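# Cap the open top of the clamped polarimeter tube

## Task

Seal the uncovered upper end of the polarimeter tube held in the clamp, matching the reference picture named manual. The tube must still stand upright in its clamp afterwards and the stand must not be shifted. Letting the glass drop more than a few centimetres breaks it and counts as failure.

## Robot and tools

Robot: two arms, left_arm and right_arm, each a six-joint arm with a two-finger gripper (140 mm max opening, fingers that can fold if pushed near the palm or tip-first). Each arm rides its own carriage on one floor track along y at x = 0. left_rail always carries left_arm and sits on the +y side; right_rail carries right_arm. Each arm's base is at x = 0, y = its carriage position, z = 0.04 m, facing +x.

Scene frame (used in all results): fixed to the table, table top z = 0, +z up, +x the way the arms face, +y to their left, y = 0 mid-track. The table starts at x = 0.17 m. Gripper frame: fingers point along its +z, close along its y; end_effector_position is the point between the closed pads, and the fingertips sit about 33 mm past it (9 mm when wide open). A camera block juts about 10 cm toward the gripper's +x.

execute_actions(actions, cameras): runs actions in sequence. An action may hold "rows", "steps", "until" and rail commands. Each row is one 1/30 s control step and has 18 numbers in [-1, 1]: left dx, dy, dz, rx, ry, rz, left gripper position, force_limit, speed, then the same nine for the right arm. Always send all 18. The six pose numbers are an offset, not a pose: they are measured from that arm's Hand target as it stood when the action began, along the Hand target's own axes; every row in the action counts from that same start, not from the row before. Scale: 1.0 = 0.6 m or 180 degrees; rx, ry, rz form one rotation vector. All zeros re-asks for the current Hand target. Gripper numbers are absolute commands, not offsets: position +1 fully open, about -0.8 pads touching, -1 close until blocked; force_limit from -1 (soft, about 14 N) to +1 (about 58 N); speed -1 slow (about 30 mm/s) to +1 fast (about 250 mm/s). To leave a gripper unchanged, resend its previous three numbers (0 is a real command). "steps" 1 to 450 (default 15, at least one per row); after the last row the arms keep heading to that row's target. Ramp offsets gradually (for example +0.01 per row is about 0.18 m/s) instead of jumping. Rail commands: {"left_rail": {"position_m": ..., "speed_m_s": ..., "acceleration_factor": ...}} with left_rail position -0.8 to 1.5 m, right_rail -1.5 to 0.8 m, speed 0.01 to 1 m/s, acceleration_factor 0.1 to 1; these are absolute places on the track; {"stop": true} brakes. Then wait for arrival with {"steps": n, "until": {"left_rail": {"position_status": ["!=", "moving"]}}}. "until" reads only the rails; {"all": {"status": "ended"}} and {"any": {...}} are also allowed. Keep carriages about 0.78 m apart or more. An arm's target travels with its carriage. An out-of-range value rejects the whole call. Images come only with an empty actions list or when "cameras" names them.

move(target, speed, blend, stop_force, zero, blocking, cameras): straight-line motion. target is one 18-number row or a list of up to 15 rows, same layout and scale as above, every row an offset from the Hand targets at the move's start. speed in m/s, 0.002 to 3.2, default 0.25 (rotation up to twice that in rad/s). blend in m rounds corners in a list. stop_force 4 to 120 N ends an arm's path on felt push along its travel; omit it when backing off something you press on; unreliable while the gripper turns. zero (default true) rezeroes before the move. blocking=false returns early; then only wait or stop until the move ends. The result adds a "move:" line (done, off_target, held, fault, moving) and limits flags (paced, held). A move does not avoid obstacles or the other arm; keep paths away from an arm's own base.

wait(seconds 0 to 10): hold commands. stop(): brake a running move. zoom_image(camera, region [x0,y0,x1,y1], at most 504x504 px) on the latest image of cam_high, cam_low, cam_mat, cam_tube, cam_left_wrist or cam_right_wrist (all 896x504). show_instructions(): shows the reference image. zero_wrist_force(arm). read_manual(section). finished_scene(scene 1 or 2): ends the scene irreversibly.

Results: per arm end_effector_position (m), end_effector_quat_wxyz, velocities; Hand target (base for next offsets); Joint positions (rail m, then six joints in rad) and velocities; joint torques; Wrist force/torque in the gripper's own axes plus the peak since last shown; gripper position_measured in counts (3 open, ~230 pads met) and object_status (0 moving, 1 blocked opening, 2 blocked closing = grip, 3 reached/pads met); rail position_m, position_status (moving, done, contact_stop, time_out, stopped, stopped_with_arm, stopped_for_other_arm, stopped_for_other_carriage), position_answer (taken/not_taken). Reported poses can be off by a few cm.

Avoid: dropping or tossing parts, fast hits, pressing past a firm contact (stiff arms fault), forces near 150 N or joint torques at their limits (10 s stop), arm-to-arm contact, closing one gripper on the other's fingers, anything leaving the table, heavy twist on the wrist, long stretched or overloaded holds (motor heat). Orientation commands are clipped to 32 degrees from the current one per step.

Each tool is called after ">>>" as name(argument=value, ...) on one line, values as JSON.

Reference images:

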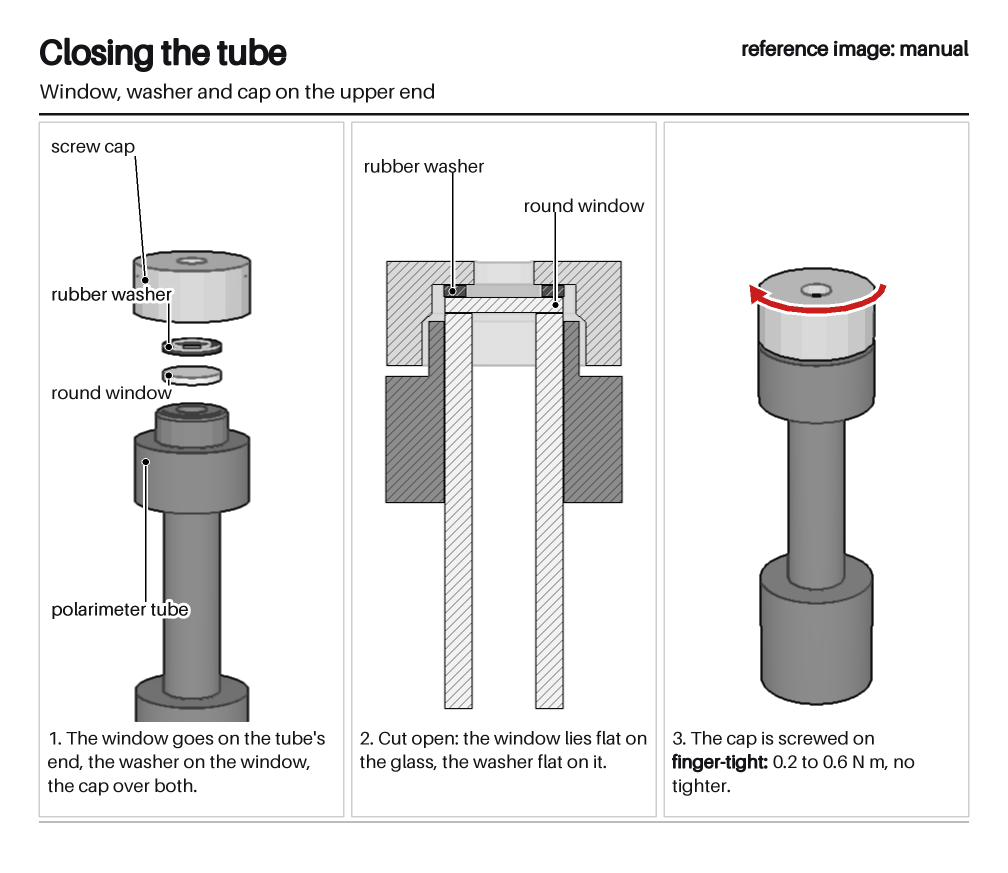

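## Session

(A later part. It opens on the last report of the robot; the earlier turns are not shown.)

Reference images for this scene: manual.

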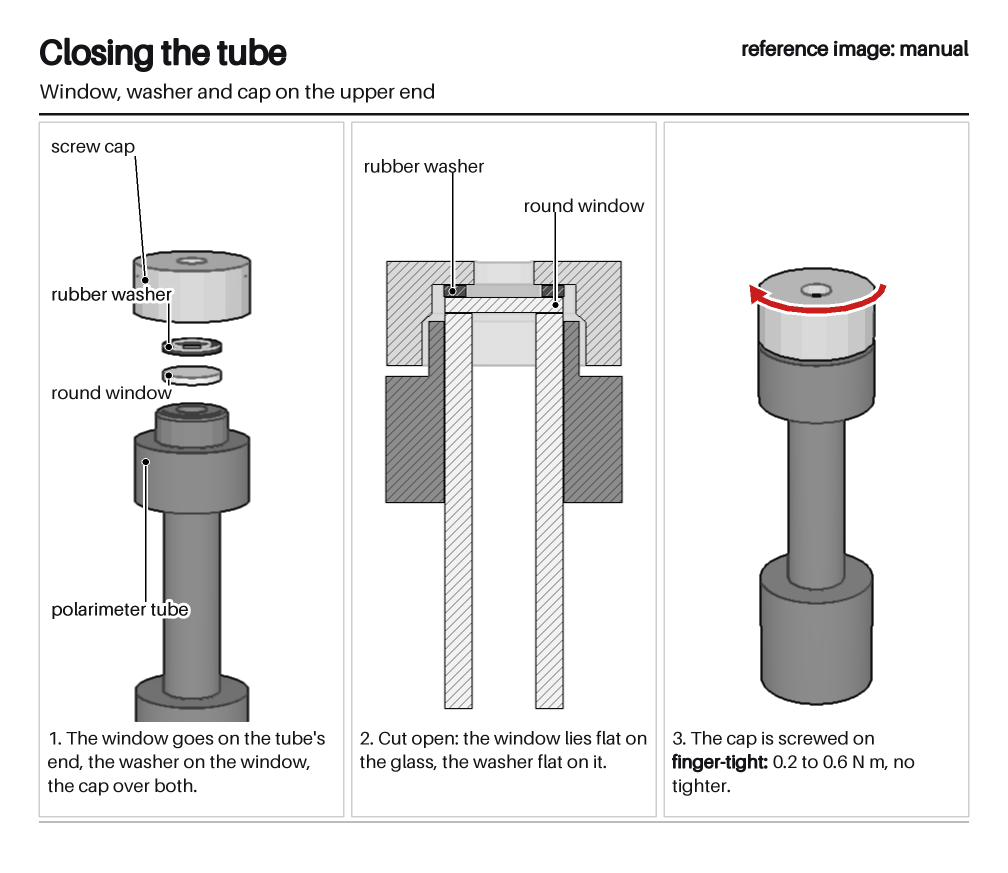

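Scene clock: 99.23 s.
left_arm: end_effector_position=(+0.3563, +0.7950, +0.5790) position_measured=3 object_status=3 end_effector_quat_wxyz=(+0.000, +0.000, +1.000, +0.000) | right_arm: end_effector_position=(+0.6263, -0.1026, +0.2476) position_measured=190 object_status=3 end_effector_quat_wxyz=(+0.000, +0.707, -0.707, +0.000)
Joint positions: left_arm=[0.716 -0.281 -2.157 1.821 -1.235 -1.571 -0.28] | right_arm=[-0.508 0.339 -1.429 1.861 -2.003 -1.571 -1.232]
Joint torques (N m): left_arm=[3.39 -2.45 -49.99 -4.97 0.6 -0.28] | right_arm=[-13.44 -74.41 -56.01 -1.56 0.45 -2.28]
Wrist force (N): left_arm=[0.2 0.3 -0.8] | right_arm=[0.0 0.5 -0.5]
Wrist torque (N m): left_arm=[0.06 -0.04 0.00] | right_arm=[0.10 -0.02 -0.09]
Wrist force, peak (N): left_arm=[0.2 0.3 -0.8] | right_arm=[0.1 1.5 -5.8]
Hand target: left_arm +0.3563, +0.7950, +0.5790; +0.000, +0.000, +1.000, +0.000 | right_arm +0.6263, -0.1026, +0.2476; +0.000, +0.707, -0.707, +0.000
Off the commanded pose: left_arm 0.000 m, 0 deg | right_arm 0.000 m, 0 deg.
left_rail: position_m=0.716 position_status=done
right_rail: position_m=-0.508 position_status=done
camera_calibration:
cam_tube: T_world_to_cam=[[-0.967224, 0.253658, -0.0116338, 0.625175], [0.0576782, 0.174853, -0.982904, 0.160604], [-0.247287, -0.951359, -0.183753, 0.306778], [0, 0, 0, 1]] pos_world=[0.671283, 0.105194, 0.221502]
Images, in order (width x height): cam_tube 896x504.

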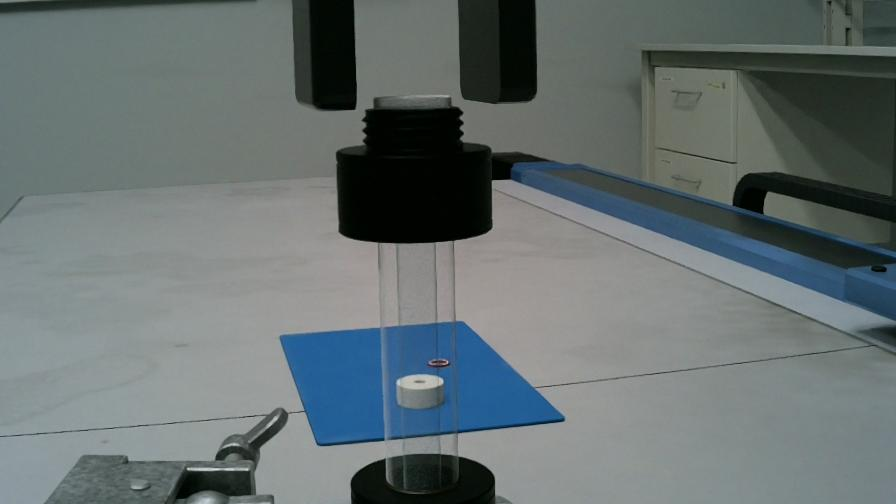

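>>> move(target=[[0,0,0,0,0,0,1,1,1, 0,0,-0.01,0,0,0,-0.48,-1,-1],[0,0,0,0,0,0,1,1,1, 0,0,-0.08733,0,0,0,-0.48,-1,-1],[0,0,0,0,0,0,1,1,1, 0.49567,0.1105,-0.004,0,0,0.25,-0.48,-1,-1],[0,0,0,0,0,0,1,1,1, 0.86067,0.23017,0.27933,0,0,0.5,-0.48,-1,-1]], speed=[0.02, 0.12, 0.4, 0.3], blend=[0.001, 0.03, 0.08, 0], cameras=["cam_right_wrist", "cam_tube"])

>>> zoom_image(camera="cam_right_wrist", region=[420, 160, 560, 300])

>>> zoom_image(camera="cam_tube", region=[330, 40, 500, 180])

Scene clock: 108.67 s.
left_arm: end_effector_position=(+0.3563, +0.7950, +0.5790) position_measured=3 object_status=3 end_effector_quat_wxyz=(+0.000, +0.000, +1.000, +0.000) | right_arm: end_effector_position=(+0.4882, -0.6189, +0.0800) position_measured=190 object_status=3 end_effector_quat_wxyz=(+0.000, +0.000, +1.000, +0.000)
Joint positions: left_arm=[0.716 -0.281 -2.157 1.821 -1.235 -1.571 -0.28] | right_arm=[-0.508 -0.579 -1.649 2.451 -2.373 -1.571 -0.579]
Joint torques (N m): left_arm=[2.52 -1.93 -50.31 -4.93 0.54 -0.22] | right_arm=[-15.04 -13.05 -29.33 -8.93 2.1 3.21]
Wrist force (N): left_arm=[0.0 -0.1 -0.3] | right_arm=[0.4 -0.1 -0.2]
Wrist torque (N m): left_arm=[-0.04 0.00 0.00] | right_arm=[-0.01 -0.09 -0.16]
Wrist force, peak (N): left_arm=[0.4 0.3 -0.9] | right_arm=[-2.3 -0.2 -1.4]
Hand target: left_arm +0.3563, +0.7950, +0.5790; +0.000, +0.000, +1.000, +0.000 | right_arm +0.4882, -0.6190, +0.0800; +0.000, +0.000, +1.000, +0.000
Off the commanded pose: left_arm 0.000 m, 0 deg | right_arm 0.000 m, 0 deg.
left_rail: position_m=0.716 position_status=done
right_rail: position_m=-0.508 position_status=done
move: done; blend cut to 0.0232 m at target 2
camera_calibration:
cam_tube: T_world_to_cam=[[-0.967224, 0.253658, -0.0116338, 0.625175], [0.0576782, 0.174853, -0.982904, 0.160604], [-0.247287, -0.951359, -0.183753, 0.306778], [0, 0, 0, 1]] pos_world=[0.671283, 0.105194, 0.221502]
cam_right_wrist: T_world_to_cam=[[0.040968, 0.998712, -0.0299316, 0.614513], [0.957714, -0.0307125, 0.286076, -0.499676], [0.284789, -0.0403859, -0.957739, 0.0957092], [0, 0, 0, 1]] pos_world=[0.426115, -0.625202, 0.253003]
Images, in order (width x height): cam_tube 896x504, cam_right_wrist 896x504.

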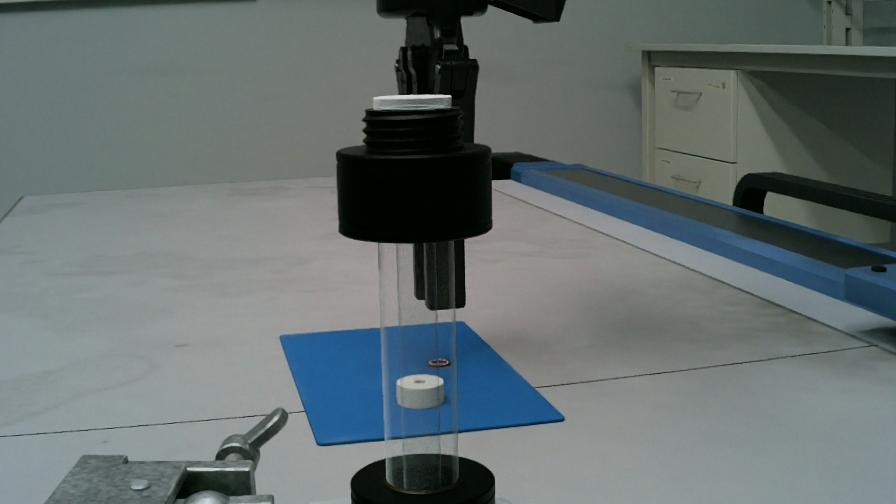

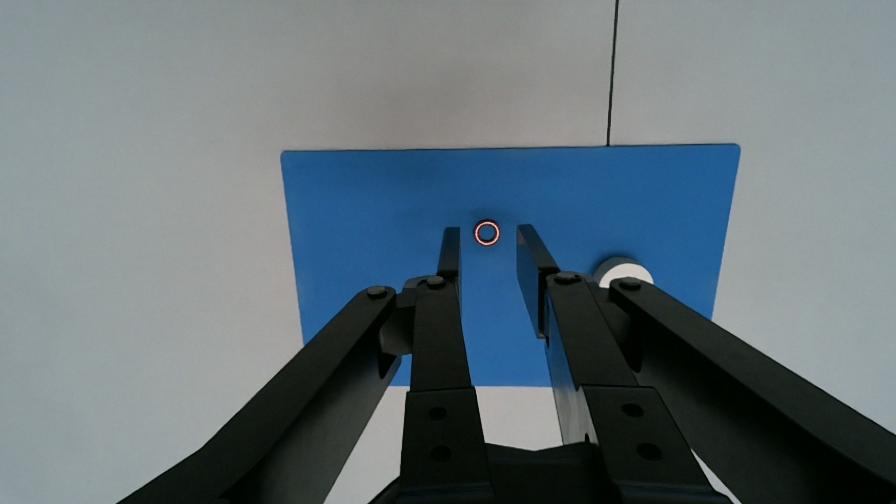

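Scaled by 3.600.

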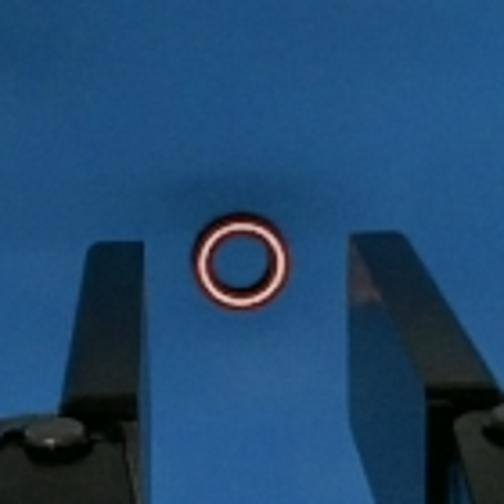

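Scaled by 2.965.

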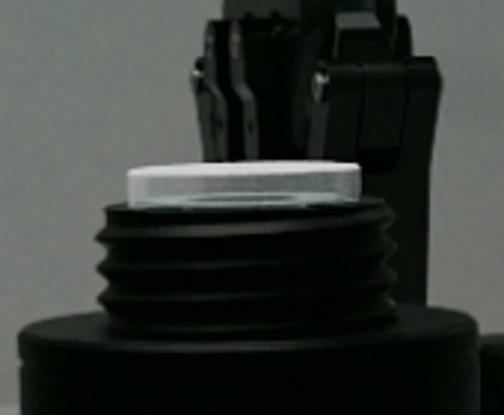

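>>> move(target=[0,0,0,0,0,0,1,1,1, -0.00193,0.0015,0.0715,0,0,0,-0.48,-1,-1], speed=0.05)

>>> execute_actions(actions=[{"rows": [[0,0,0,0,0,0,1,1,1, 0,0,0,0,0,0,-1,-1,-1]], "steps": 40}], cameras=["cam_right_wrist"])

>>> zoom_image(camera="cam_right_wrist", region=[430, 190, 550, 310])

Scene clock: 115.67 s.
left_arm: end_effector_position=(+0.3563, +0.7950, +0.5790) position_measured=3 object_status=3 end_effector_quat_wxyz=(+0.000, +0.000, +1.000, +0.000) | right_arm: end_effector_position=(+0.4894, -0.6181, +0.0371) position_measured=190 object_status=3 end_effector_quat_wxyz=(+0.000, +0.000, +1.000, +0.000)
Joint positions: left_arm=[0.716 -0.281 -2.157 1.821 -1.235 -1.571 -0.28] | right_arm=[-0.508 -0.576 -1.562 2.485 -2.494 -1.571 -0.576]
Joint torques (N m): left_arm=[3.29 -3.06 -50.65 -4.89 0.59 -0.34] | right_arm=[19.54 -17.79 -25.12 -8.55 1.29 3.02]
Wrist force (N): left_arm=[0.0 -0.4 -0.4] | right_arm=[0.6 0.5 -0.4]
Wrist torque (N m): left_arm=[-0.09 0.01 0.00] | right_arm=[0.09 -0.16 -0.16]
Wrist force, peak (N): left_arm=[0.2 0.0 -0.9] | right_arm=[1.0 0.4 -0.5]
Hand target: left_arm +0.3563, +0.7950, +0.5790; +0.000, +0.000, +1.000, +0.000 | right_arm +0.4894, -0.6181, +0.0371; +0.000, +0.000, +1.000, +0.000
Off the commanded pose: left_arm 0.000 m, 0 deg | right_arm 0.000 m, 0 deg.
left_rail: position_m=0.716 position_status=done
right_rail: position_m=-0.508 position_status=done
move: done

Scene clock: 117.20 s.
left_arm: end_effector_position=(+0.3563, +0.7950, +0.5790) position_measured=3 object_status=3 end_effector_quat_wxyz=(+0.000, +0.000, +1.000, +0.000) | right_arm: end_effector_position=(+0.4894, -0.6181, +0.0371) position_measured=209 object_status=2 end_effector_quat_wxyz=(+0.000, +0.000, +1.000, +0.000)
Joint positions: left_arm=[0.716 -0.281 -2.157 1.821 -1.235 -1.571 -0.28] | right_arm=[-0.508 -0.576 -1.562 2.485 -2.494 -1.571 -0.576]
Joint torques (N m): left_arm=[2.85 -1.38 -50.61 -4.91 0.56 -0.25] | right_arm=[17.84 -17.72 -24.68 -8.23 -0.81 3.07]
Wrist force (N): left_arm=[0.3 -0.1 -0.5] | right_arm=[0.7 0.7 -1.3]
Wrist torque (N m): left_arm=[-0.02 -0.06 0.00] | right_arm=[0.09 -0.13 -0.15]
Wrist force, peak (N): left_arm=[0.5 0.3 -0.5] | right_arm=[0.4 0.8 -2.1]
Hand target: left_arm +0.3563, +0.7950, +0.5790; +0.000, +0.000, +1.000, +0.000 | right_arm +0.4894, -0.6181, +0.0371; +0.000, +0.000, +1.000, +0.000
Off the commanded pose: left_arm 0.000 m, 0 deg | right_arm 0.000 m, 0 deg.
left_rail: position_m=0.716 position_status=done
right_rail: position_m=-0.508 position_status=done
camera_calibration:
cam_right_wrist: T_world_to_cam=[[0.041158, 0.998706, -0.0298698, 0.612284], [0.957714, -0.0309132, 0.286056, -0.488525], [0.284762, -0.0403802, -0.957747, 0.0542621], [0, 0, 0, 1]] pos_world=[0.427215, -0.624402, 0.210003]
Images, in order (width x height): cam_right_wrist 896x504.

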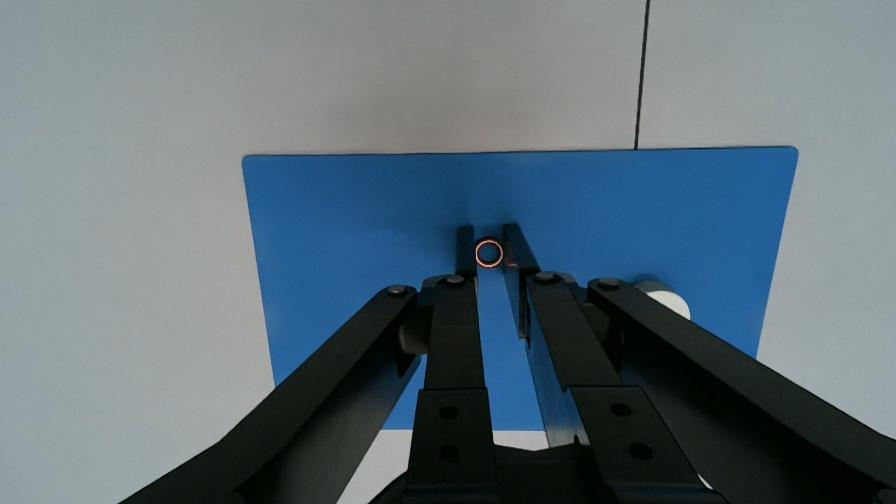

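Scaled by 4.200.

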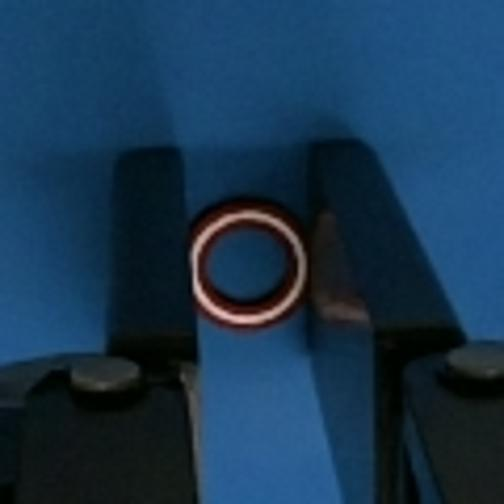

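>>> move(target=[[0,0,0,0,0,0,1,1,1, 0,0,0,0,0,0,-0.48,-1,-1],[0,0,0,0,0,0,1,1,1, 0,0,0,0,0,-0.5,-0.48,-1,-1]], speed=0.5)

>>> execute_actions(actions=[{"rows": [[0,0,0,0,0,0,1,1,1, 0,0,0,0,0,0,-1,-1,-1]], "steps": 40}], cameras=["cam_right_wrist"])

>>> zoom_image(camera="cam_right_wrist", region=[430, 190, 550, 310])

Scene clock: 123.17 s.
left_arm: end_effector_position=(+0.3563, +0.7950, +0.5790) position_measured=3 object_status=3 end_effector_quat_wxyz=(+0.000, +0.000, +1.000, +0.000) | right_arm: end_effector_position=(+0.4894, -0.6181, +0.0371) position_measured=190 object_status=3 end_effector_quat_wxyz=(+0.000, +0.707, -0.707, +0.000)
Joint positions: left_arm=[0.716 -0.281 -2.157 1.821 -1.235 -1.571 -0.28] | right_arm=[-0.508 -0.576 -1.562 2.485 -2.494 -1.571 -2.146]
Joint torques (N m): left_arm=[3.62 -2.17 -50.85 -5.03 0.56 -0.29] | right_arm=[-14.83 -52.59 -24.86 -2.03 2.12 -2.08]
Wrist force (N): left_arm=[0.1 0.2 -0.5] | right_arm=[1.1 0.1 -0.2]
Wrist torque (N m): left_arm=[0.03 -0.02 0.00] | right_arm=[0.01 -0.28 0.11]
Wrist force, peak (N): left_arm=[0.3 0.3 -0.9] | right_arm=[0.8 0.3 -2.2]
Hand target: left_arm +0.3563, +0.7950, +0.5790; +0.000, +0.000, +1.000, +0.000 | right_arm +0.4894, -0.6181, +0.0371; +0.000, +0.707, -0.707, +0.000
Off the commanded pose: left_arm 0.000 m, 0 deg | right_arm 0.000 m, 0 deg.
left_rail: position_m=0.716 position_status=done
right_rail: position_m=-0.508 position_status=done
move: done

Scene clock: 124.70 s.
left_arm: end_effector_position=(+0.3563, +0.7950, +0.5790) position_measured=3 object_status=3 end_effector_quat_wxyz=(+0.000, +0.000, +1.000, +0.000) | right_arm: end_effector_position=(+0.4894, -0.6181, +0.0371) position_measured=209 object_status=2 end_effector_quat_wxyz=(+0.000, +0.707, -0.707, +0.000)
Joint positions: left_arm=[0.716 -0.281 -2.157 1.821 -1.235 -1.571 -0.28] | right_arm=[-0.508 -0.576 -1.562 2.485 -2.494 -1.571 -2.147]
Joint torques (N m): left_arm=[2.57 -1.09 -50.8 -5.08 0.62 -0.14] | right_arm=[-14.45 -50.58 -25.12 -1.99 1.36 -2.28]
Wrist force (N): left_arm=[0.5 0.2 -0.5] | right_arm=[0.8 0.0 -1.3]
Wrist torque (N m): left_arm=[0.05 -0.10 -0.01] | right_arm=[0.14 -0.21 0.11]
Wrist force, peak (N): left_arm=[0.4 0.4 -0.7] | right_arm=[0.8 0.1 -2.1]
Hand target: left_arm +0.3563, +0.7950, +0.5790; +0.000, +0.000, +1.000, +0.000 | right_arm +0.4894, -0.6181, +0.0371; +0.000, +0.707, -0.707, +0.000
Off the commanded pose: left_arm 0.000 m, 0 deg | right_arm 0.000 m, 0 deg.
left_rail: position_m=0.716 position_status=done
right_rail: position_m=-0.508 position_status=done
camera_calibration:
cam_right_wrist: T_world_to_cam=[[-0.998698, 0.0412145, -0.0300656, 0.529308], [0.0309152, 0.95774, 0.28597, 0.576035], [0.0405811, 0.284668, -0.957767, 0.374744], [0, 0, 0, 1]] pos_world=[0.495602, -0.680185, 0.210103]
Images, in order (width x height): cam_right_wrist 896x504.

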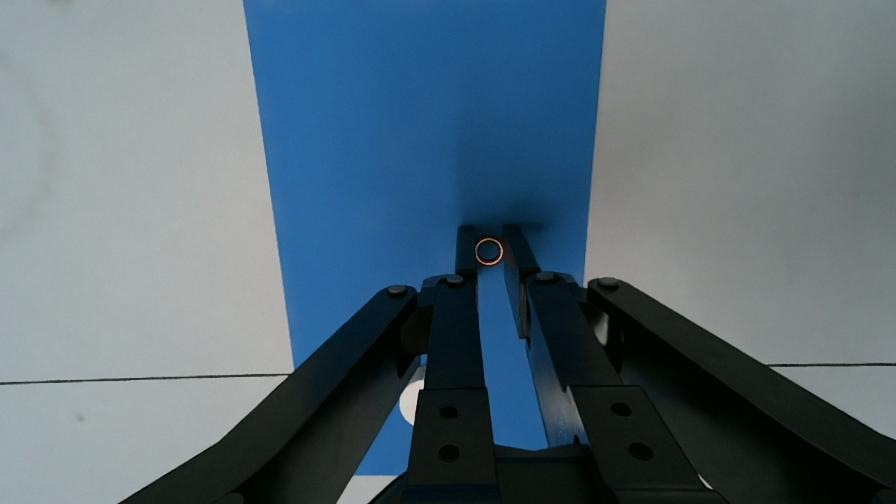

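Scaled by 4.200.

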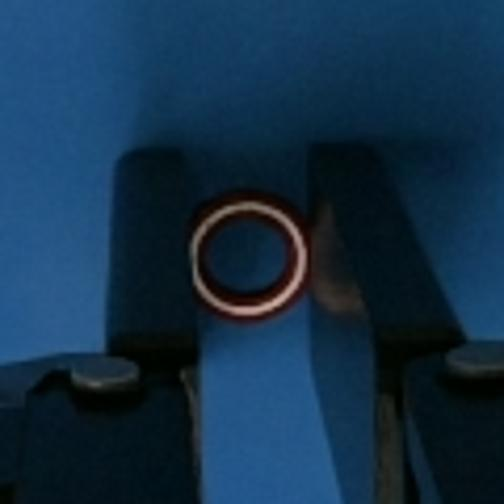

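>>> move(target=[[0,0,0,0,0,0,1,1,1, 0,0,-0.10483,0,0,0,-1,-1,-1],[0,0,0,0,0,0,1,1,1, -0.43017,-0.1343,-0.43817,0,0,0,-1,-1,-1],[0,0,0,0,0,0,1,1,1, -0.85917,-0.22817,-0.36817,0,0,0,-1,-1,-1]], speed=[0.15, 0.4, 0.3], blend=[0.03, 0.08, 0], cameras=["cam_tube", "cam_right_wrist"])

>>> zoom_image(camera="cam_right_wrist", region=[430, 190, 550, 310])

>>> zoom_image(camera="cam_tube", region=[330, 40, 500, 180])

Scene clock: 131.10 s.
left_arm: end_effector_position=(+0.3563, +0.7950, +0.5790) position_measured=3 object_status=3 end_effector_quat_wxyz=(+0.000, +0.000, +1.000, +0.000) | right_arm: end_effector_position=(+0.6263, -0.1027, +0.2581) position_measured=209 object_status=2 end_effector_quat_wxyz=(+0.000, +0.707, -0.707, +0.000)
Joint positions: left_arm=[0.716 -0.281 -2.157 1.821 -1.235 -1.571 -0.28] | right_arm=[-0.508 0.339 -1.437 1.85 -1.984 -1.571 -1.232]
Joint torques (N m): left_arm=[3.59 -2.32 -50.74 -4.91 0.66 -0.15] | right_arm=[20.71 -45.26 -57.72 -1.95 -2.04 2.7]
Wrist force (N): left_arm=[0.3 -0.1 -0.6] | right_arm=[0.5 0.1 -0.4]
Wrist torque (N m): left_arm=[-0.02 -0.06 0.00] | right_arm=[0.01 -0.13 -0.14]
Wrist force, peak (N): left_arm=[-0.1 0.1 -1.0] | right_arm=[3.0 1.5 0.6]
Hand target: left_arm +0.3563, +0.7950, +0.5790; +0.000, +0.000, +1.000, +0.000 | right_arm +0.6263, -0.1026, +0.2580; +0.000, +0.707, -0.707, +0.000
Off the commanded pose: left_arm 0.000 m, 0 deg | right_arm 0.000 m, 0 deg.
left_rail: position_m=0.716 position_status=done
right_rail: position_m=-0.508 position_status=done
move: done
camera_calibration:
cam_tube: T_world_to_cam=[[-0.967224, 0.253658, -0.0116338, 0.625175], [0.0576782, 0.174853, -0.982904, 0.160604], [-0.247287, -0.951359, -0.183753, 0.306778], [0, 0, 0, 1]] pos_world=[0.671283, 0.105194, 0.221502]
cam_right_wrist: T_world_to_cam=[[-0.998697, 0.0411497, -0.0301852, 0.651473], [0.030815, 0.957716, 0.286061, 0.0151294], [0.0406802, 0.284758, -0.957736, 0.434008], [0, 0, 0, 1]] pos_world=[0.632502, -0.164885, 0.431002]
Images, in order (width x height): cam_tube 896x504, cam_right_wrist 896x504.

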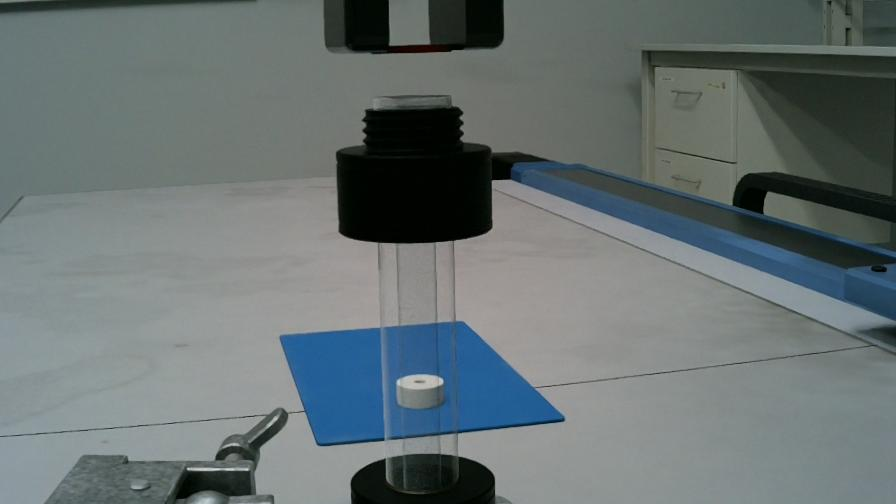

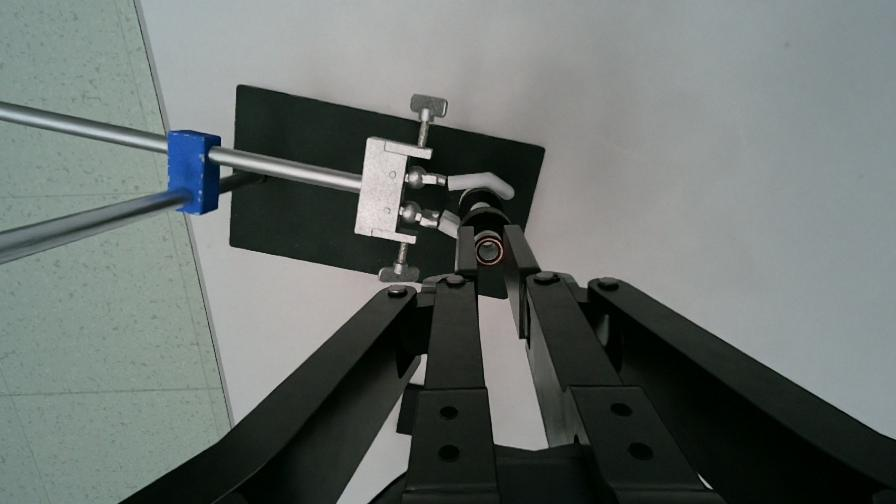

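Scaled by 4.200.

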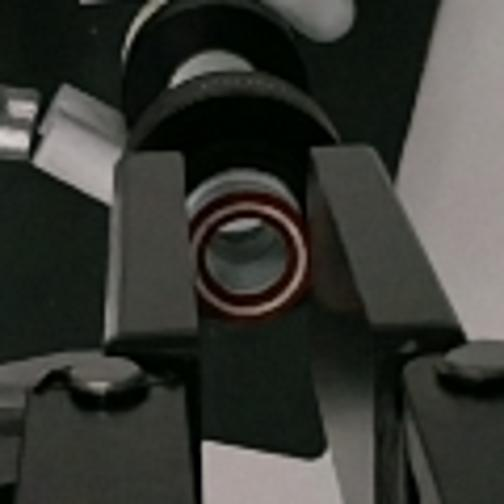

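Scaled by 2.965.

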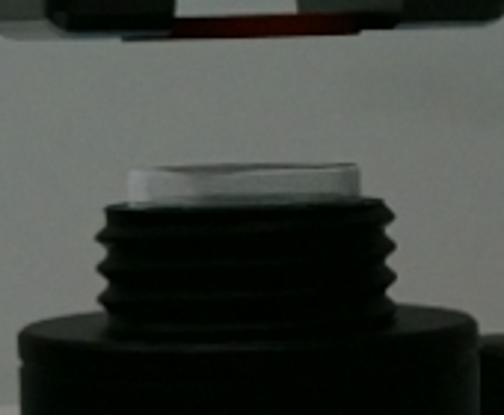

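>>> move(target=[0,0,0,0,0,0,1,1,1, 0,0,0.01167,0,0,0,-1,-1,-1], speed=0.03, cameras=["cam_tube"])

>>> zoom_image(camera="cam_tube", region=[330, 40, 500, 180])

Scene clock: 133.87 s.
left_arm: end_effector_position=(+0.3563, +0.7950, +0.5790) position_measured=3 object_status=3 end_effector_quat_wxyz=(+0.000, +0.000, +1.000, +0.000) | right_arm: end_effector_position=(+0.6263, -0.1026, +0.2511) position_measured=209 object_status=2 end_effector_quat_wxyz=(+0.000, +0.707, -0.707, +0.000)
Joint positions: left_arm=[0.716 -0.281 -2.157 1.821 -1.235 -1.571 -0.28] | right_arm=[-0.508 0.339 -1.432 1.857 -1.996 -1.571 -1.232]
Joint torques (N m): left_arm=[3.31 -2.71 -51.44 -4.7 0.49 -0.26] | right_arm=[17.75 -42.7 -39.82 -9.37 -1.95 3.02]
Wrist force (N): left_arm=[0.1 0.2 -0.1] | right_arm=[0.3 0.1 -0.5]
Wrist torque (N m): left_arm=[0.05 -0.02 0.00] | right_arm=[0.01 -0.08 -0.13]
Wrist force, peak (N): left_arm=[0.8 0.2 -0.6] | right_arm=[0.6 0.5 -0.8]
Hand target: left_arm +0.3563, +0.7950, +0.5790; +0.000, +0.000, +1.000, +0.000 | right_arm +0.6263, -0.1026, +0.2510; +0.000, +0.707, -0.707, +0.000
Off the commanded pose: left_arm 0.000 m, 0 deg | right_arm 0.000 m, 0 deg.
left_rail: position_m=0.716 position_status=done
right_rail: position_m=-0.508 position_status=done
move: done
camera_calibration:
cam_tube: T_world_to_cam=[[-0.967224, 0.253658, -0.0116338, 0.625175], [0.0576782, 0.174853, -0.982904, 0.160604], [-0.247287, -0.951359, -0.183753, 0.306778], [0, 0, 0, 1]] pos_world=[0.671283, 0.105194, 0.221502]
Images, in order (width x height): cam_tube 896x504.

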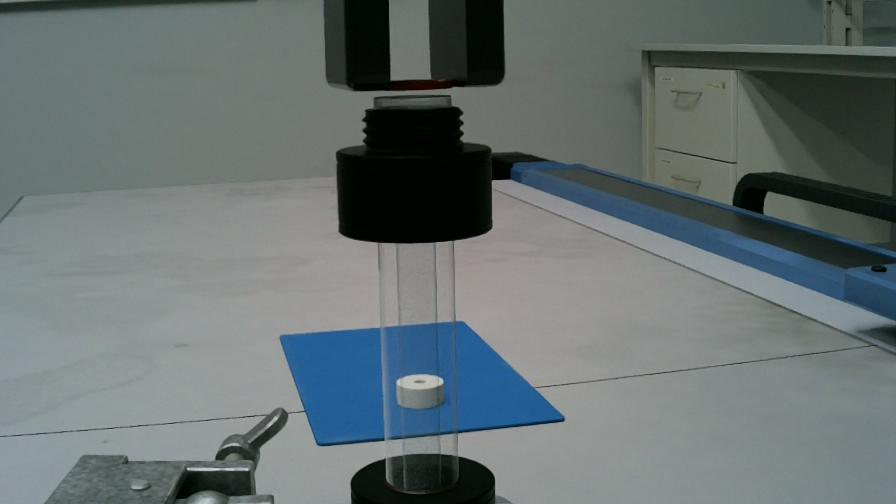

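Scaled by 2.965.

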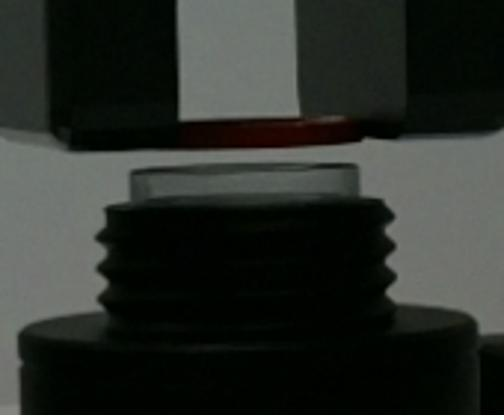

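>>> move(target=[0,0,0,0,0,0,1,1,1, 0,0,0.006,0,0,0,-1,-1,-1], speed=0.0028, stop_force=4)

Scene clock: 148.03 s.
left_arm: end_effector_position=(+0.3563, +0.7950, +0.5790) position_measured=3 object_status=3 end_effector_quat_wxyz=(+0.000, +0.000, +1.000, +0.000) | right_arm: end_effector_position=(+0.6263, -0.1026, +0.2491) position_measured=209 object_status=2 end_effector_quat_wxyz=(+0.000, +0.707, -0.707, +0.000)
Joint positions: left_arm=[0.716 -0.281 -2.157 1.821 -1.235 -1.571 -0.28] | right_arm=[-0.508 0.339 -1.43 1.859 -2 -1.571 -1.232]
Joint torques (N m): left_arm=[3.47 -2.5 -51.73 -5.06 0.51 -0.13] | right_arm=[14.36 -55.59 -51.22 -2 -1.87 3.02]
Wrist force (N): left_arm=[0.2 0.2 -0.1] | right_arm=[0.5 1.4 -5.8]
Wrist torque (N m): left_arm=[0.03 -0.05 0.00] | right_arm=[-0.01 -0.03 -0.13]
Wrist force, peak (N): left_arm=[0.5 0.7 -0.6] | right_arm=[0.4 1.2 -6.9]
Hand target: left_arm +0.3563, +0.7950, +0.5790; +0.000, +0.000, +1.000, +0.000 | right_arm +0.6263, -0.1026, +0.2492; +0.000, +0.707, -0.707, +0.000 (not the last commanded pose)
Off the commanded pose: left_arm 0.000 m, 0 deg | right_arm 0.002 m, 0 deg.
left_rail: position_m=0.716 position_status=done
right_rail: position_m=-0.508 position_status=done
move: contact (right_arm)

>>> execute_actions(actions=[{"rows":[[0,0,0,0,0,0,1,1,1, 0,0,0,0,0,0,-0.48,-1,-1]],"steps":25}], cameras=["cam_tube"])

>>> zoom_image(camera="cam_tube", region=[330, 40, 500, 180])

Scene clock: 150.07 s.
left_arm: end_effector_position=(+0.3563, +0.7950, +0.5790) position_measured=3 object_status=3 end_effector_quat_wxyz=(+0.000, +0.000, +1.000, +0.000) | right_arm: end_effector_position=(+0.6263, -0.1026, +0.2492) position_measured=190 object_status=3 end_effector_quat_wxyz=(+0.000, +0.707, -0.707, +0.000)
Joint positions: left_arm=[0.716 -0.281 -2.157 1.821 -1.235 -1.571 -0.28] | right_arm=[-0.508 0.339 -1.43 1.859 -2 -1.571 -1.232]
Joint torques (N m): left_arm=[3.45 -1.85 -51.68 -4.84 0.59 -0.38] | right_arm=[14.68 -70.82 -53.91 -3.35 -1.77 2.94]
Wrist force (N): left_arm=[-0.1 0.0 -0.4] | right_arm=[0.2 0.5 -0.3]
Wrist torque (N m): left_arm=[-0.01 0.03 0.00] | right_arm=[0.10 -0.06 -0.14]
Wrist force, peak (N): left_arm=[0.5 0.3 -0.7] | right_arm=[0.7 1.1 -6.9]
Hand target: left_arm +0.3563, +0.7950, +0.5790; +0.000, +0.000, +1.000, +0.000 | right_arm +0.6263, -0.1026, +0.2492; +0.000, +0.707, -0.707, +0.000
Off the commanded pose: left_arm 0.000 m, 0 deg | right_arm 0.000 m, 0 deg.
left_rail: position_m=0.716 position_status=done
right_rail: position_m=-0.508 position_status=done
camera_calibration:
cam_tube: T_world_to_cam=[[-0.967224, 0.253658, -0.0116338, 0.625175], [0.0576782, 0.174853, -0.982904, 0.160604], [-0.247287, -0.951359, -0.183753, 0.306778], [0, 0, 0, 1]] pos_world=[0.671283, 0.105194, 0.221502]
Images, in order (width x height): cam_tube 896x504.

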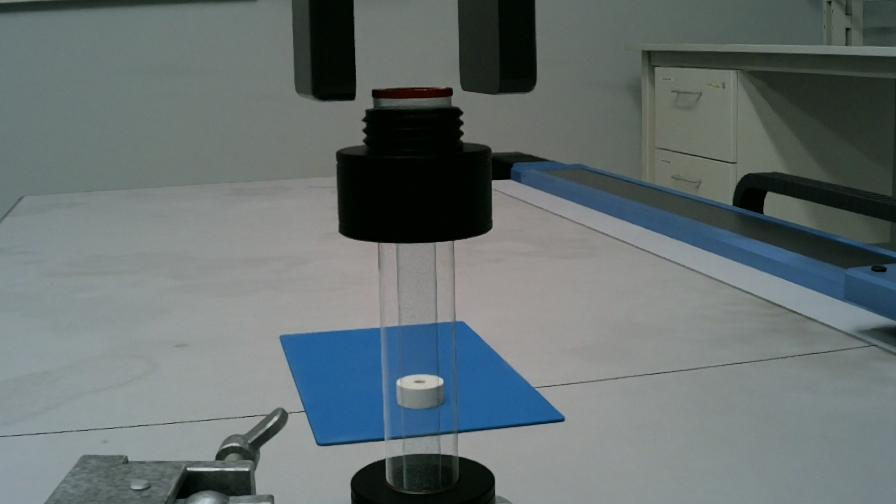

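Scaled by 2.965.

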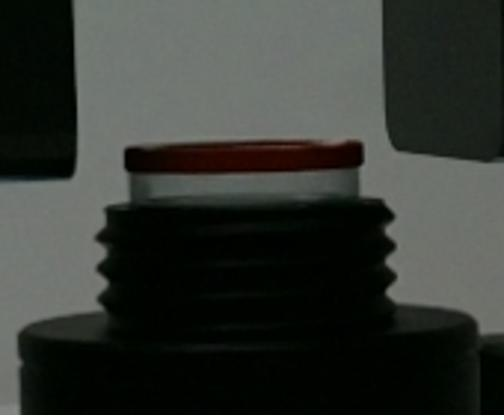

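>>> move(target=[[0,0,0,0,0,0,1,1,1, 0,0,-0.01,0,0,0,-0.48,-1,-1],[0,0,0,0,0,0,1,1,1, 0,0,-0.0847,0,0,0,-0.48,-1,-1],[0,0,0,0,0,0,1,1,1, 0.329,0.0605,-0.0847,0,0,-0.5,-0.48,-1,-1],[0,0,0,0,0,0,1,1,1, 0.6623,0.1605,0.082,0,0,-1.0,-0.48,-1,-1],[0,0,0,0,0,0,1,1,1, 0.7342,0.177,0.2737,0,0,0.5,-0.48,-1,-1]], speed=[0.02,0.15,0.5,0.5,0.5], blend=[0.002,0.03,0.06,0.03,0], cameras=["cam_right_wrist","cam_mat","cam_tube"])

Scene clock: 164.90 s.
left_arm: end_effector_position=(+0.3563, +0.7950, +0.5790) position_measured=3 object_status=3 end_effector_quat_wxyz=(+0.000, +0.000, +1.000, +0.000) | right_arm: end_effector_position=(+0.5205, -0.5419, +0.0850) position_measured=190 object_status=3 end_effector_quat_wxyz=(-0.026, +0.138, +0.986, -0.090)
Joint positions: left_arm=[0.716 -0.281 -2.157 1.821 -1.235 -1.571 -0.28] | right_arm=[-0.508 -0.28 -1.569 2.371 -2.347 -1.757 -6.283]
Joint torques (N m): left_arm=[3.14 -2.73 -52.16 -4.83 0.56 -0.29] | right_arm=[19.66 -21.05 -46.72 -1.92 -2.44 -2.52]
Wrist force (N): left_arm=[0.7 0.0 -0.4] | right_arm=[0.4 0.4 -0.2]
Wrist torque (N m): left_arm=[0.00 -0.15 0.00] | right_arm=[0.03 -0.11 0.14]
Wrist force, peak (N): left_arm=[0.9 -0.3 -0.5] | right_arm=[-0.2 0.2 -1.9]
Hand target: left_arm +0.3563, +0.7950, +0.5790; +0.000, +0.000, +1.000, +0.000 | right_arm +0.5201, -0.5431, +0.0850; +0.000, +0.000, +1.000, +0.000
Off the commanded pose: left_arm 0.000 m, 0 deg | right_arm 0.001 m, 19 deg.
left_rail: position_m=0.716 position_status=done
right_rail: position_m=-0.508 position_status=done
joint sent to its limit (right arm) — joint 7 (wrist 3), lower limit.
move: off_target (right_arm); blend cut to 0.0224 m at target 2
camera_calibration:
cam_tube: T_world_to_cam=[[-0.967224, 0.253658, -0.0116338, 0.625175], [0.0576782, 0.174853, -0.982904, 0.160604], [-0.247287, -0.951359, -0.183753, 0.306778], [0, 0, 0, 1]] pos_world=[0.671283, 0.105194, 0.221502]
cam_right_wrist: T_world_to_cam=[[0.303925, 0.928125, -0.214974, 0.377005], [0.933418, -0.244932, 0.262181, -0.630986], [0.190683, -0.280345, -0.940769, 0.0119054], [0, 0, 0, 1]] pos_world=[0.472122, -0.501119, 0.257679]
Images, in order (width x height): cam_mat 896x504, cam_tube 896x504, cam_right_wrist 896x504.

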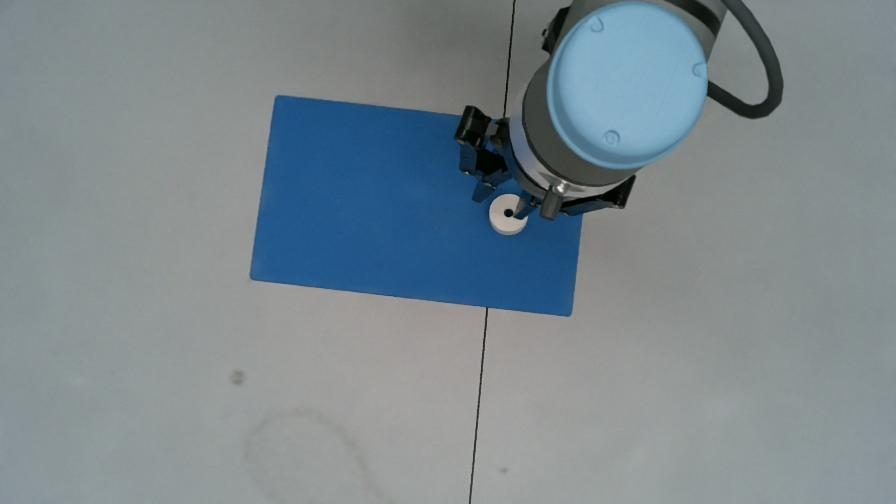

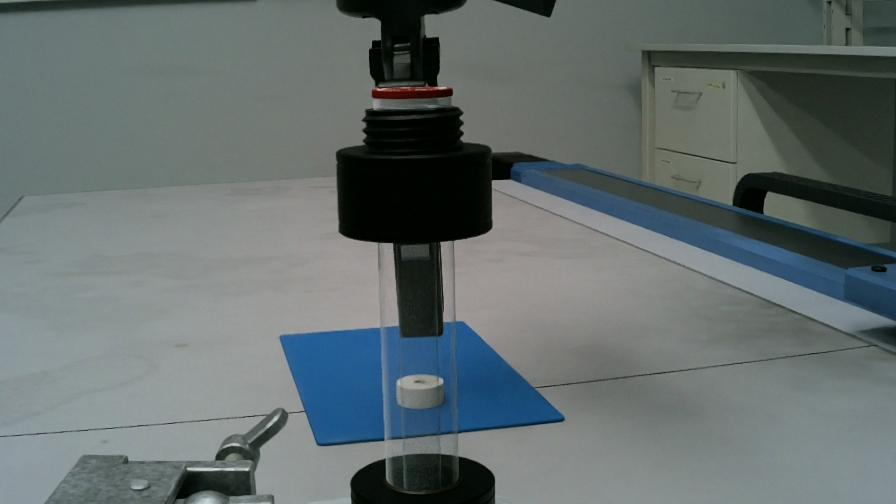

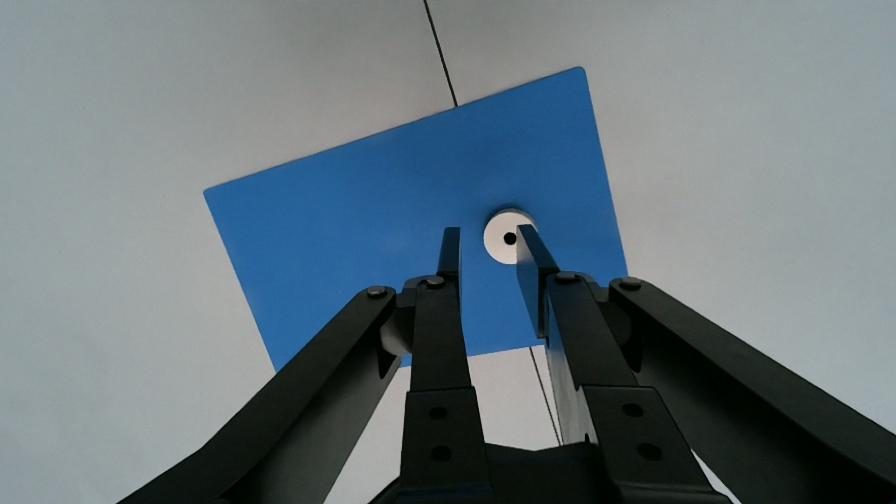

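>>> move(target=[0,0,0,0,0,0,1,1,1, 0,0,0,0,0,0.5,-0.48,-1,-1], speed=0.4, cameras=["cam_right_wrist","cam_mat"])

>>> zoom_image(camera="cam_right_wrist", region=[420, 180, 560, 320])

Scene clock: 172.13 s.
left_arm: end_effector_position=(+0.3563, +0.7950, +0.5790) position_measured=3 object_status=3 end_effector_quat_wxyz=(+0.000, +0.000, +1.000, +0.000) | right_arm: end_effector_position=(+0.5201, -0.5431, +0.0850) position_measured=190 object_status=3 end_effector_quat_wxyz=(+0.000, +0.707, +0.707, +0.000)
Joint positions: left_arm=[0.716 -0.281 -2.157 1.821 -1.235 -1.571 -0.28] | right_arm=[-0.508 -0.408 -1.619 2.412 -2.364 -1.571 -5.121]
Joint torques (N m): left_arm=[3.65 -1.66 -52.64 -4.76 0.54 -0.29] | right_arm=[-12.7 -52.22 -29.52 -8.85 2.13 2.84]
Wrist force (N): left_arm=[0.3 -0.1 0.1] | right_arm=[0.5 0.8 -0.7]
Wrist torque (N m): left_arm=[-0.02 -0.06 0.00] | right_arm=[0.20 -0.12 -0.17]
Wrist force, peak (N): left_arm=[0.5 0.1 -0.8] | right_arm=[1.1 1.3 -0.7]
Hand target: left_arm +0.3563, +0.7950, +0.5790; +0.000, +0.000, +1.000, +0.000 | right_arm +0.5201, -0.5431, +0.0850; +0.000, +0.707, +0.707, +0.000
Off the commanded pose: left_arm 0.000 m, 0 deg | right_arm 0.000 m, 0 deg.
left_rail: position_m=0.716 position_status=done
right_rail: position_m=-0.508 position_status=done
move: done
camera_calibration:
cam_right_wrist: T_world_to_cam=[[0.998717, -0.041003, -0.029713, -0.525195], [-0.0308135, -0.957748, 0.285954, -0.518512], [-0.0401825, -0.284672, -0.957782, 0.130759], [0, 0, 0, 1]] pos_world=[0.513798, -0.480915, 0.257904]
Images, in order (width x height): cam_mat 896x504, cam_right_wrist 896x504.

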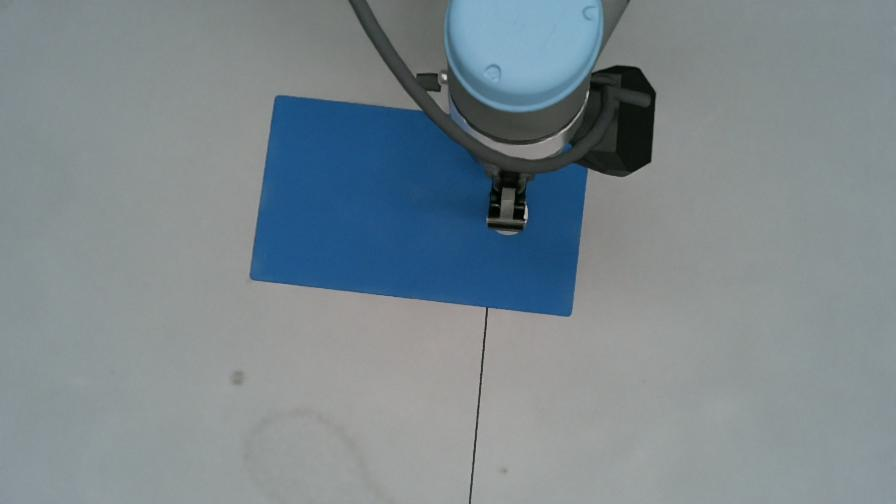

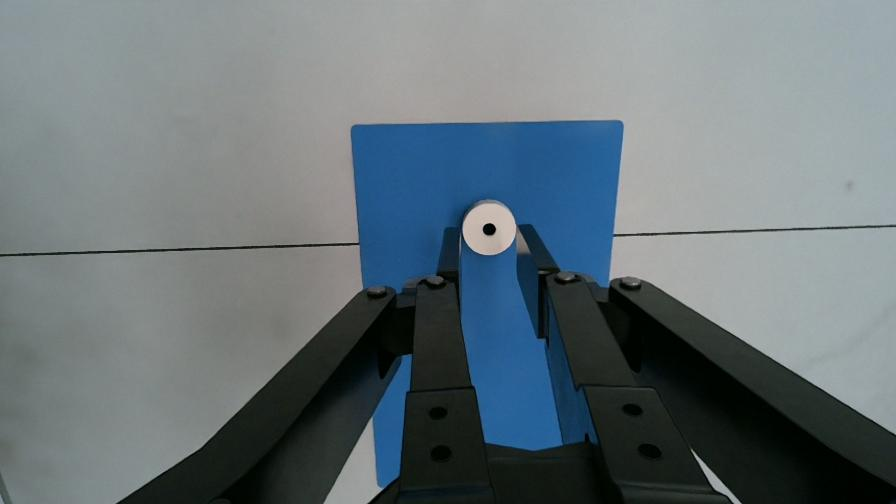

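Scaled by 3.600.

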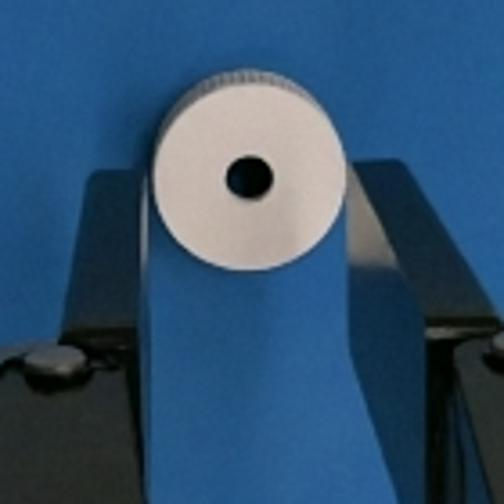

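>>> move(target=[[0,0,0,0,0,0,1,1,1, 0,0,0,0,0,0,-0.216,-1,-1],[0,0,0,0,0,0,1,1,1, 0.004,0.0032,0.05,0,0,0,-0.216,-1,-1],[0,0,0,0,0,0,1,1,1, 0.004,0.0032,0.0757,0,0,0,-0.216,-1,-1]], speed=[0.1,0.1,0.03], blend=[0,0.004,0], cameras=["cam_right_wrist","cam_tube"])

>>> zoom_image(camera="cam_right_wrist", region=[420, 180, 560, 320])

Scene clock: 184.50 s.
left_arm: end_effector_position=(+0.3563, +0.7950, +0.5790) position_measured=3 object_status=3 end_effector_quat_wxyz=(+0.000, +0.000, +1.000, +0.000) | right_arm: end_effector_position=(+0.5220, -0.5407, +0.0396) position_measured=156 object_status=3 end_effector_quat_wxyz=(+0.000, +0.707, +0.707, +0.000)
Joint positions: left_arm=[0.716 -0.281 -2.157 1.821 -1.235 -1.571 -0.28] | right_arm=[-0.508 -0.402 -1.531 2.445 -2.485 -1.571 -5.114]
Joint torques (N m): left_arm=[3.25 -3.68 -52.39 -4.77 0.58 -0.14] | right_arm=[18.33 -20.88 -25.28 -8.94 -1.06 3.08]
Wrist force (N): left_arm=[0.5 0.1 -0.6] | right_arm=[0.2 0.4 -0.5]
Wrist torque (N m): left_arm=[0.02 -0.12 0.00] | right_arm=[0.09 -0.08 -0.17]
Wrist force, peak (N): left_arm=[0.5 0.1 -0.6] | right_arm=[0.1 0.5 -2.1]
Hand target: left_arm +0.3563, +0.7950, +0.5790; +0.000, +0.000, +1.000, +0.000 | right_arm +0.5220, -0.5407, +0.0396; +0.000, +0.707, +0.707, +0.000
Off the commanded pose: left_arm 0.000 m, 0 deg | right_arm 0.000 m, 0 deg.
left_rail: position_m=0.716 position_status=done
right_rail: position_m=-0.508 position_status=done
move: done
camera_calibration:
cam_tube: T_world_to_cam=[[-0.967224, 0.253658, -0.0116338, 0.625175], [0.0576782, 0.174853, -0.982904, 0.160604], [-0.247287, -0.951359, -0.183753, 0.306778], [0, 0, 0, 1]] pos_world=[0.671283, 0.105194, 0.221502]
cam_right_wrist: T_world_to_cam=[[0.998711, -0.0411939, -0.0296547, -0.52844], [-0.0310129, -0.957739, 0.285962, -0.503096], [-0.0401813, -0.284673, -0.957782, 0.0881293], [0, 0, 0, 1]] pos_world=[0.515698, -0.478515, 0.212604]
Images, in order (width x height): cam_tube 896x504, cam_right_wrist 896x504.

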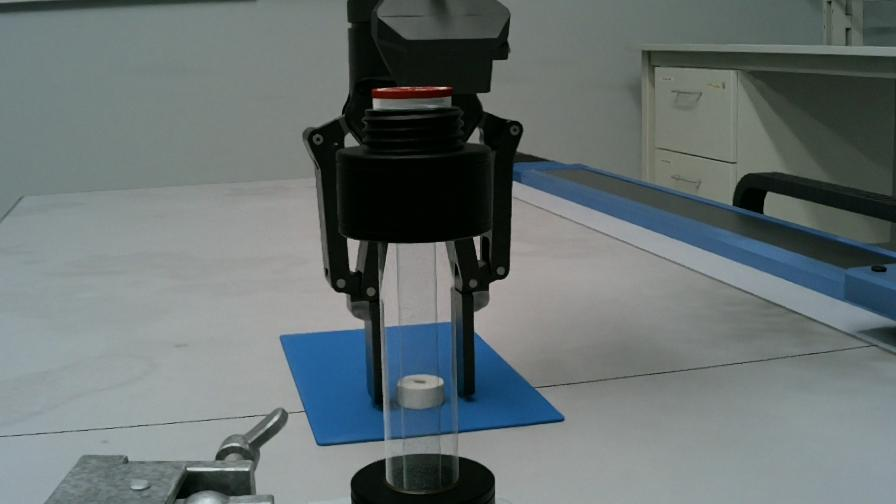

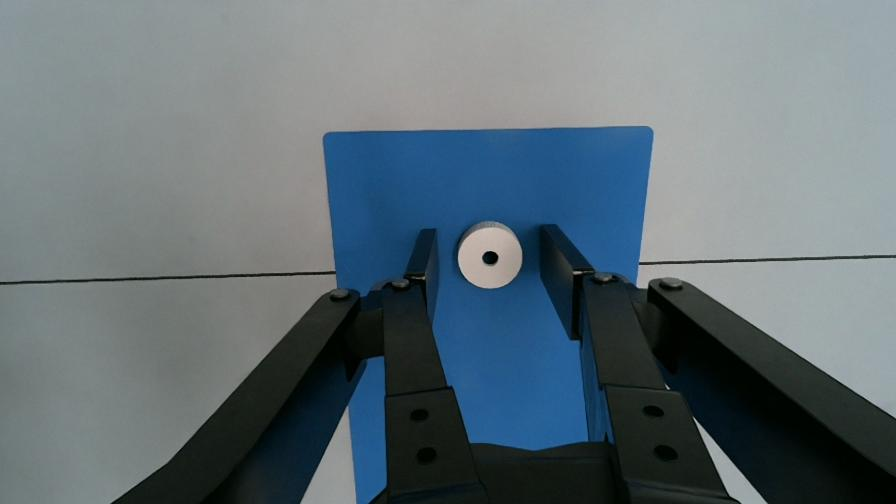

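Scaled by 3.600.

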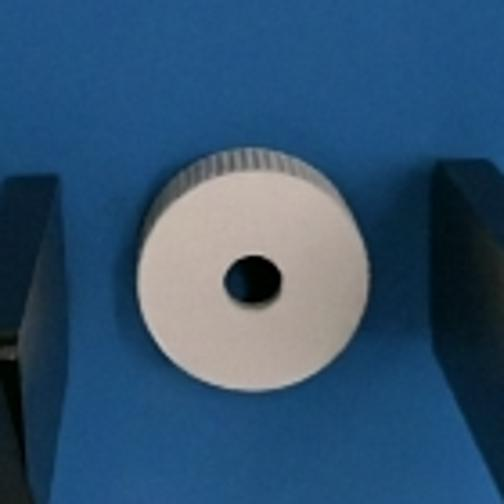

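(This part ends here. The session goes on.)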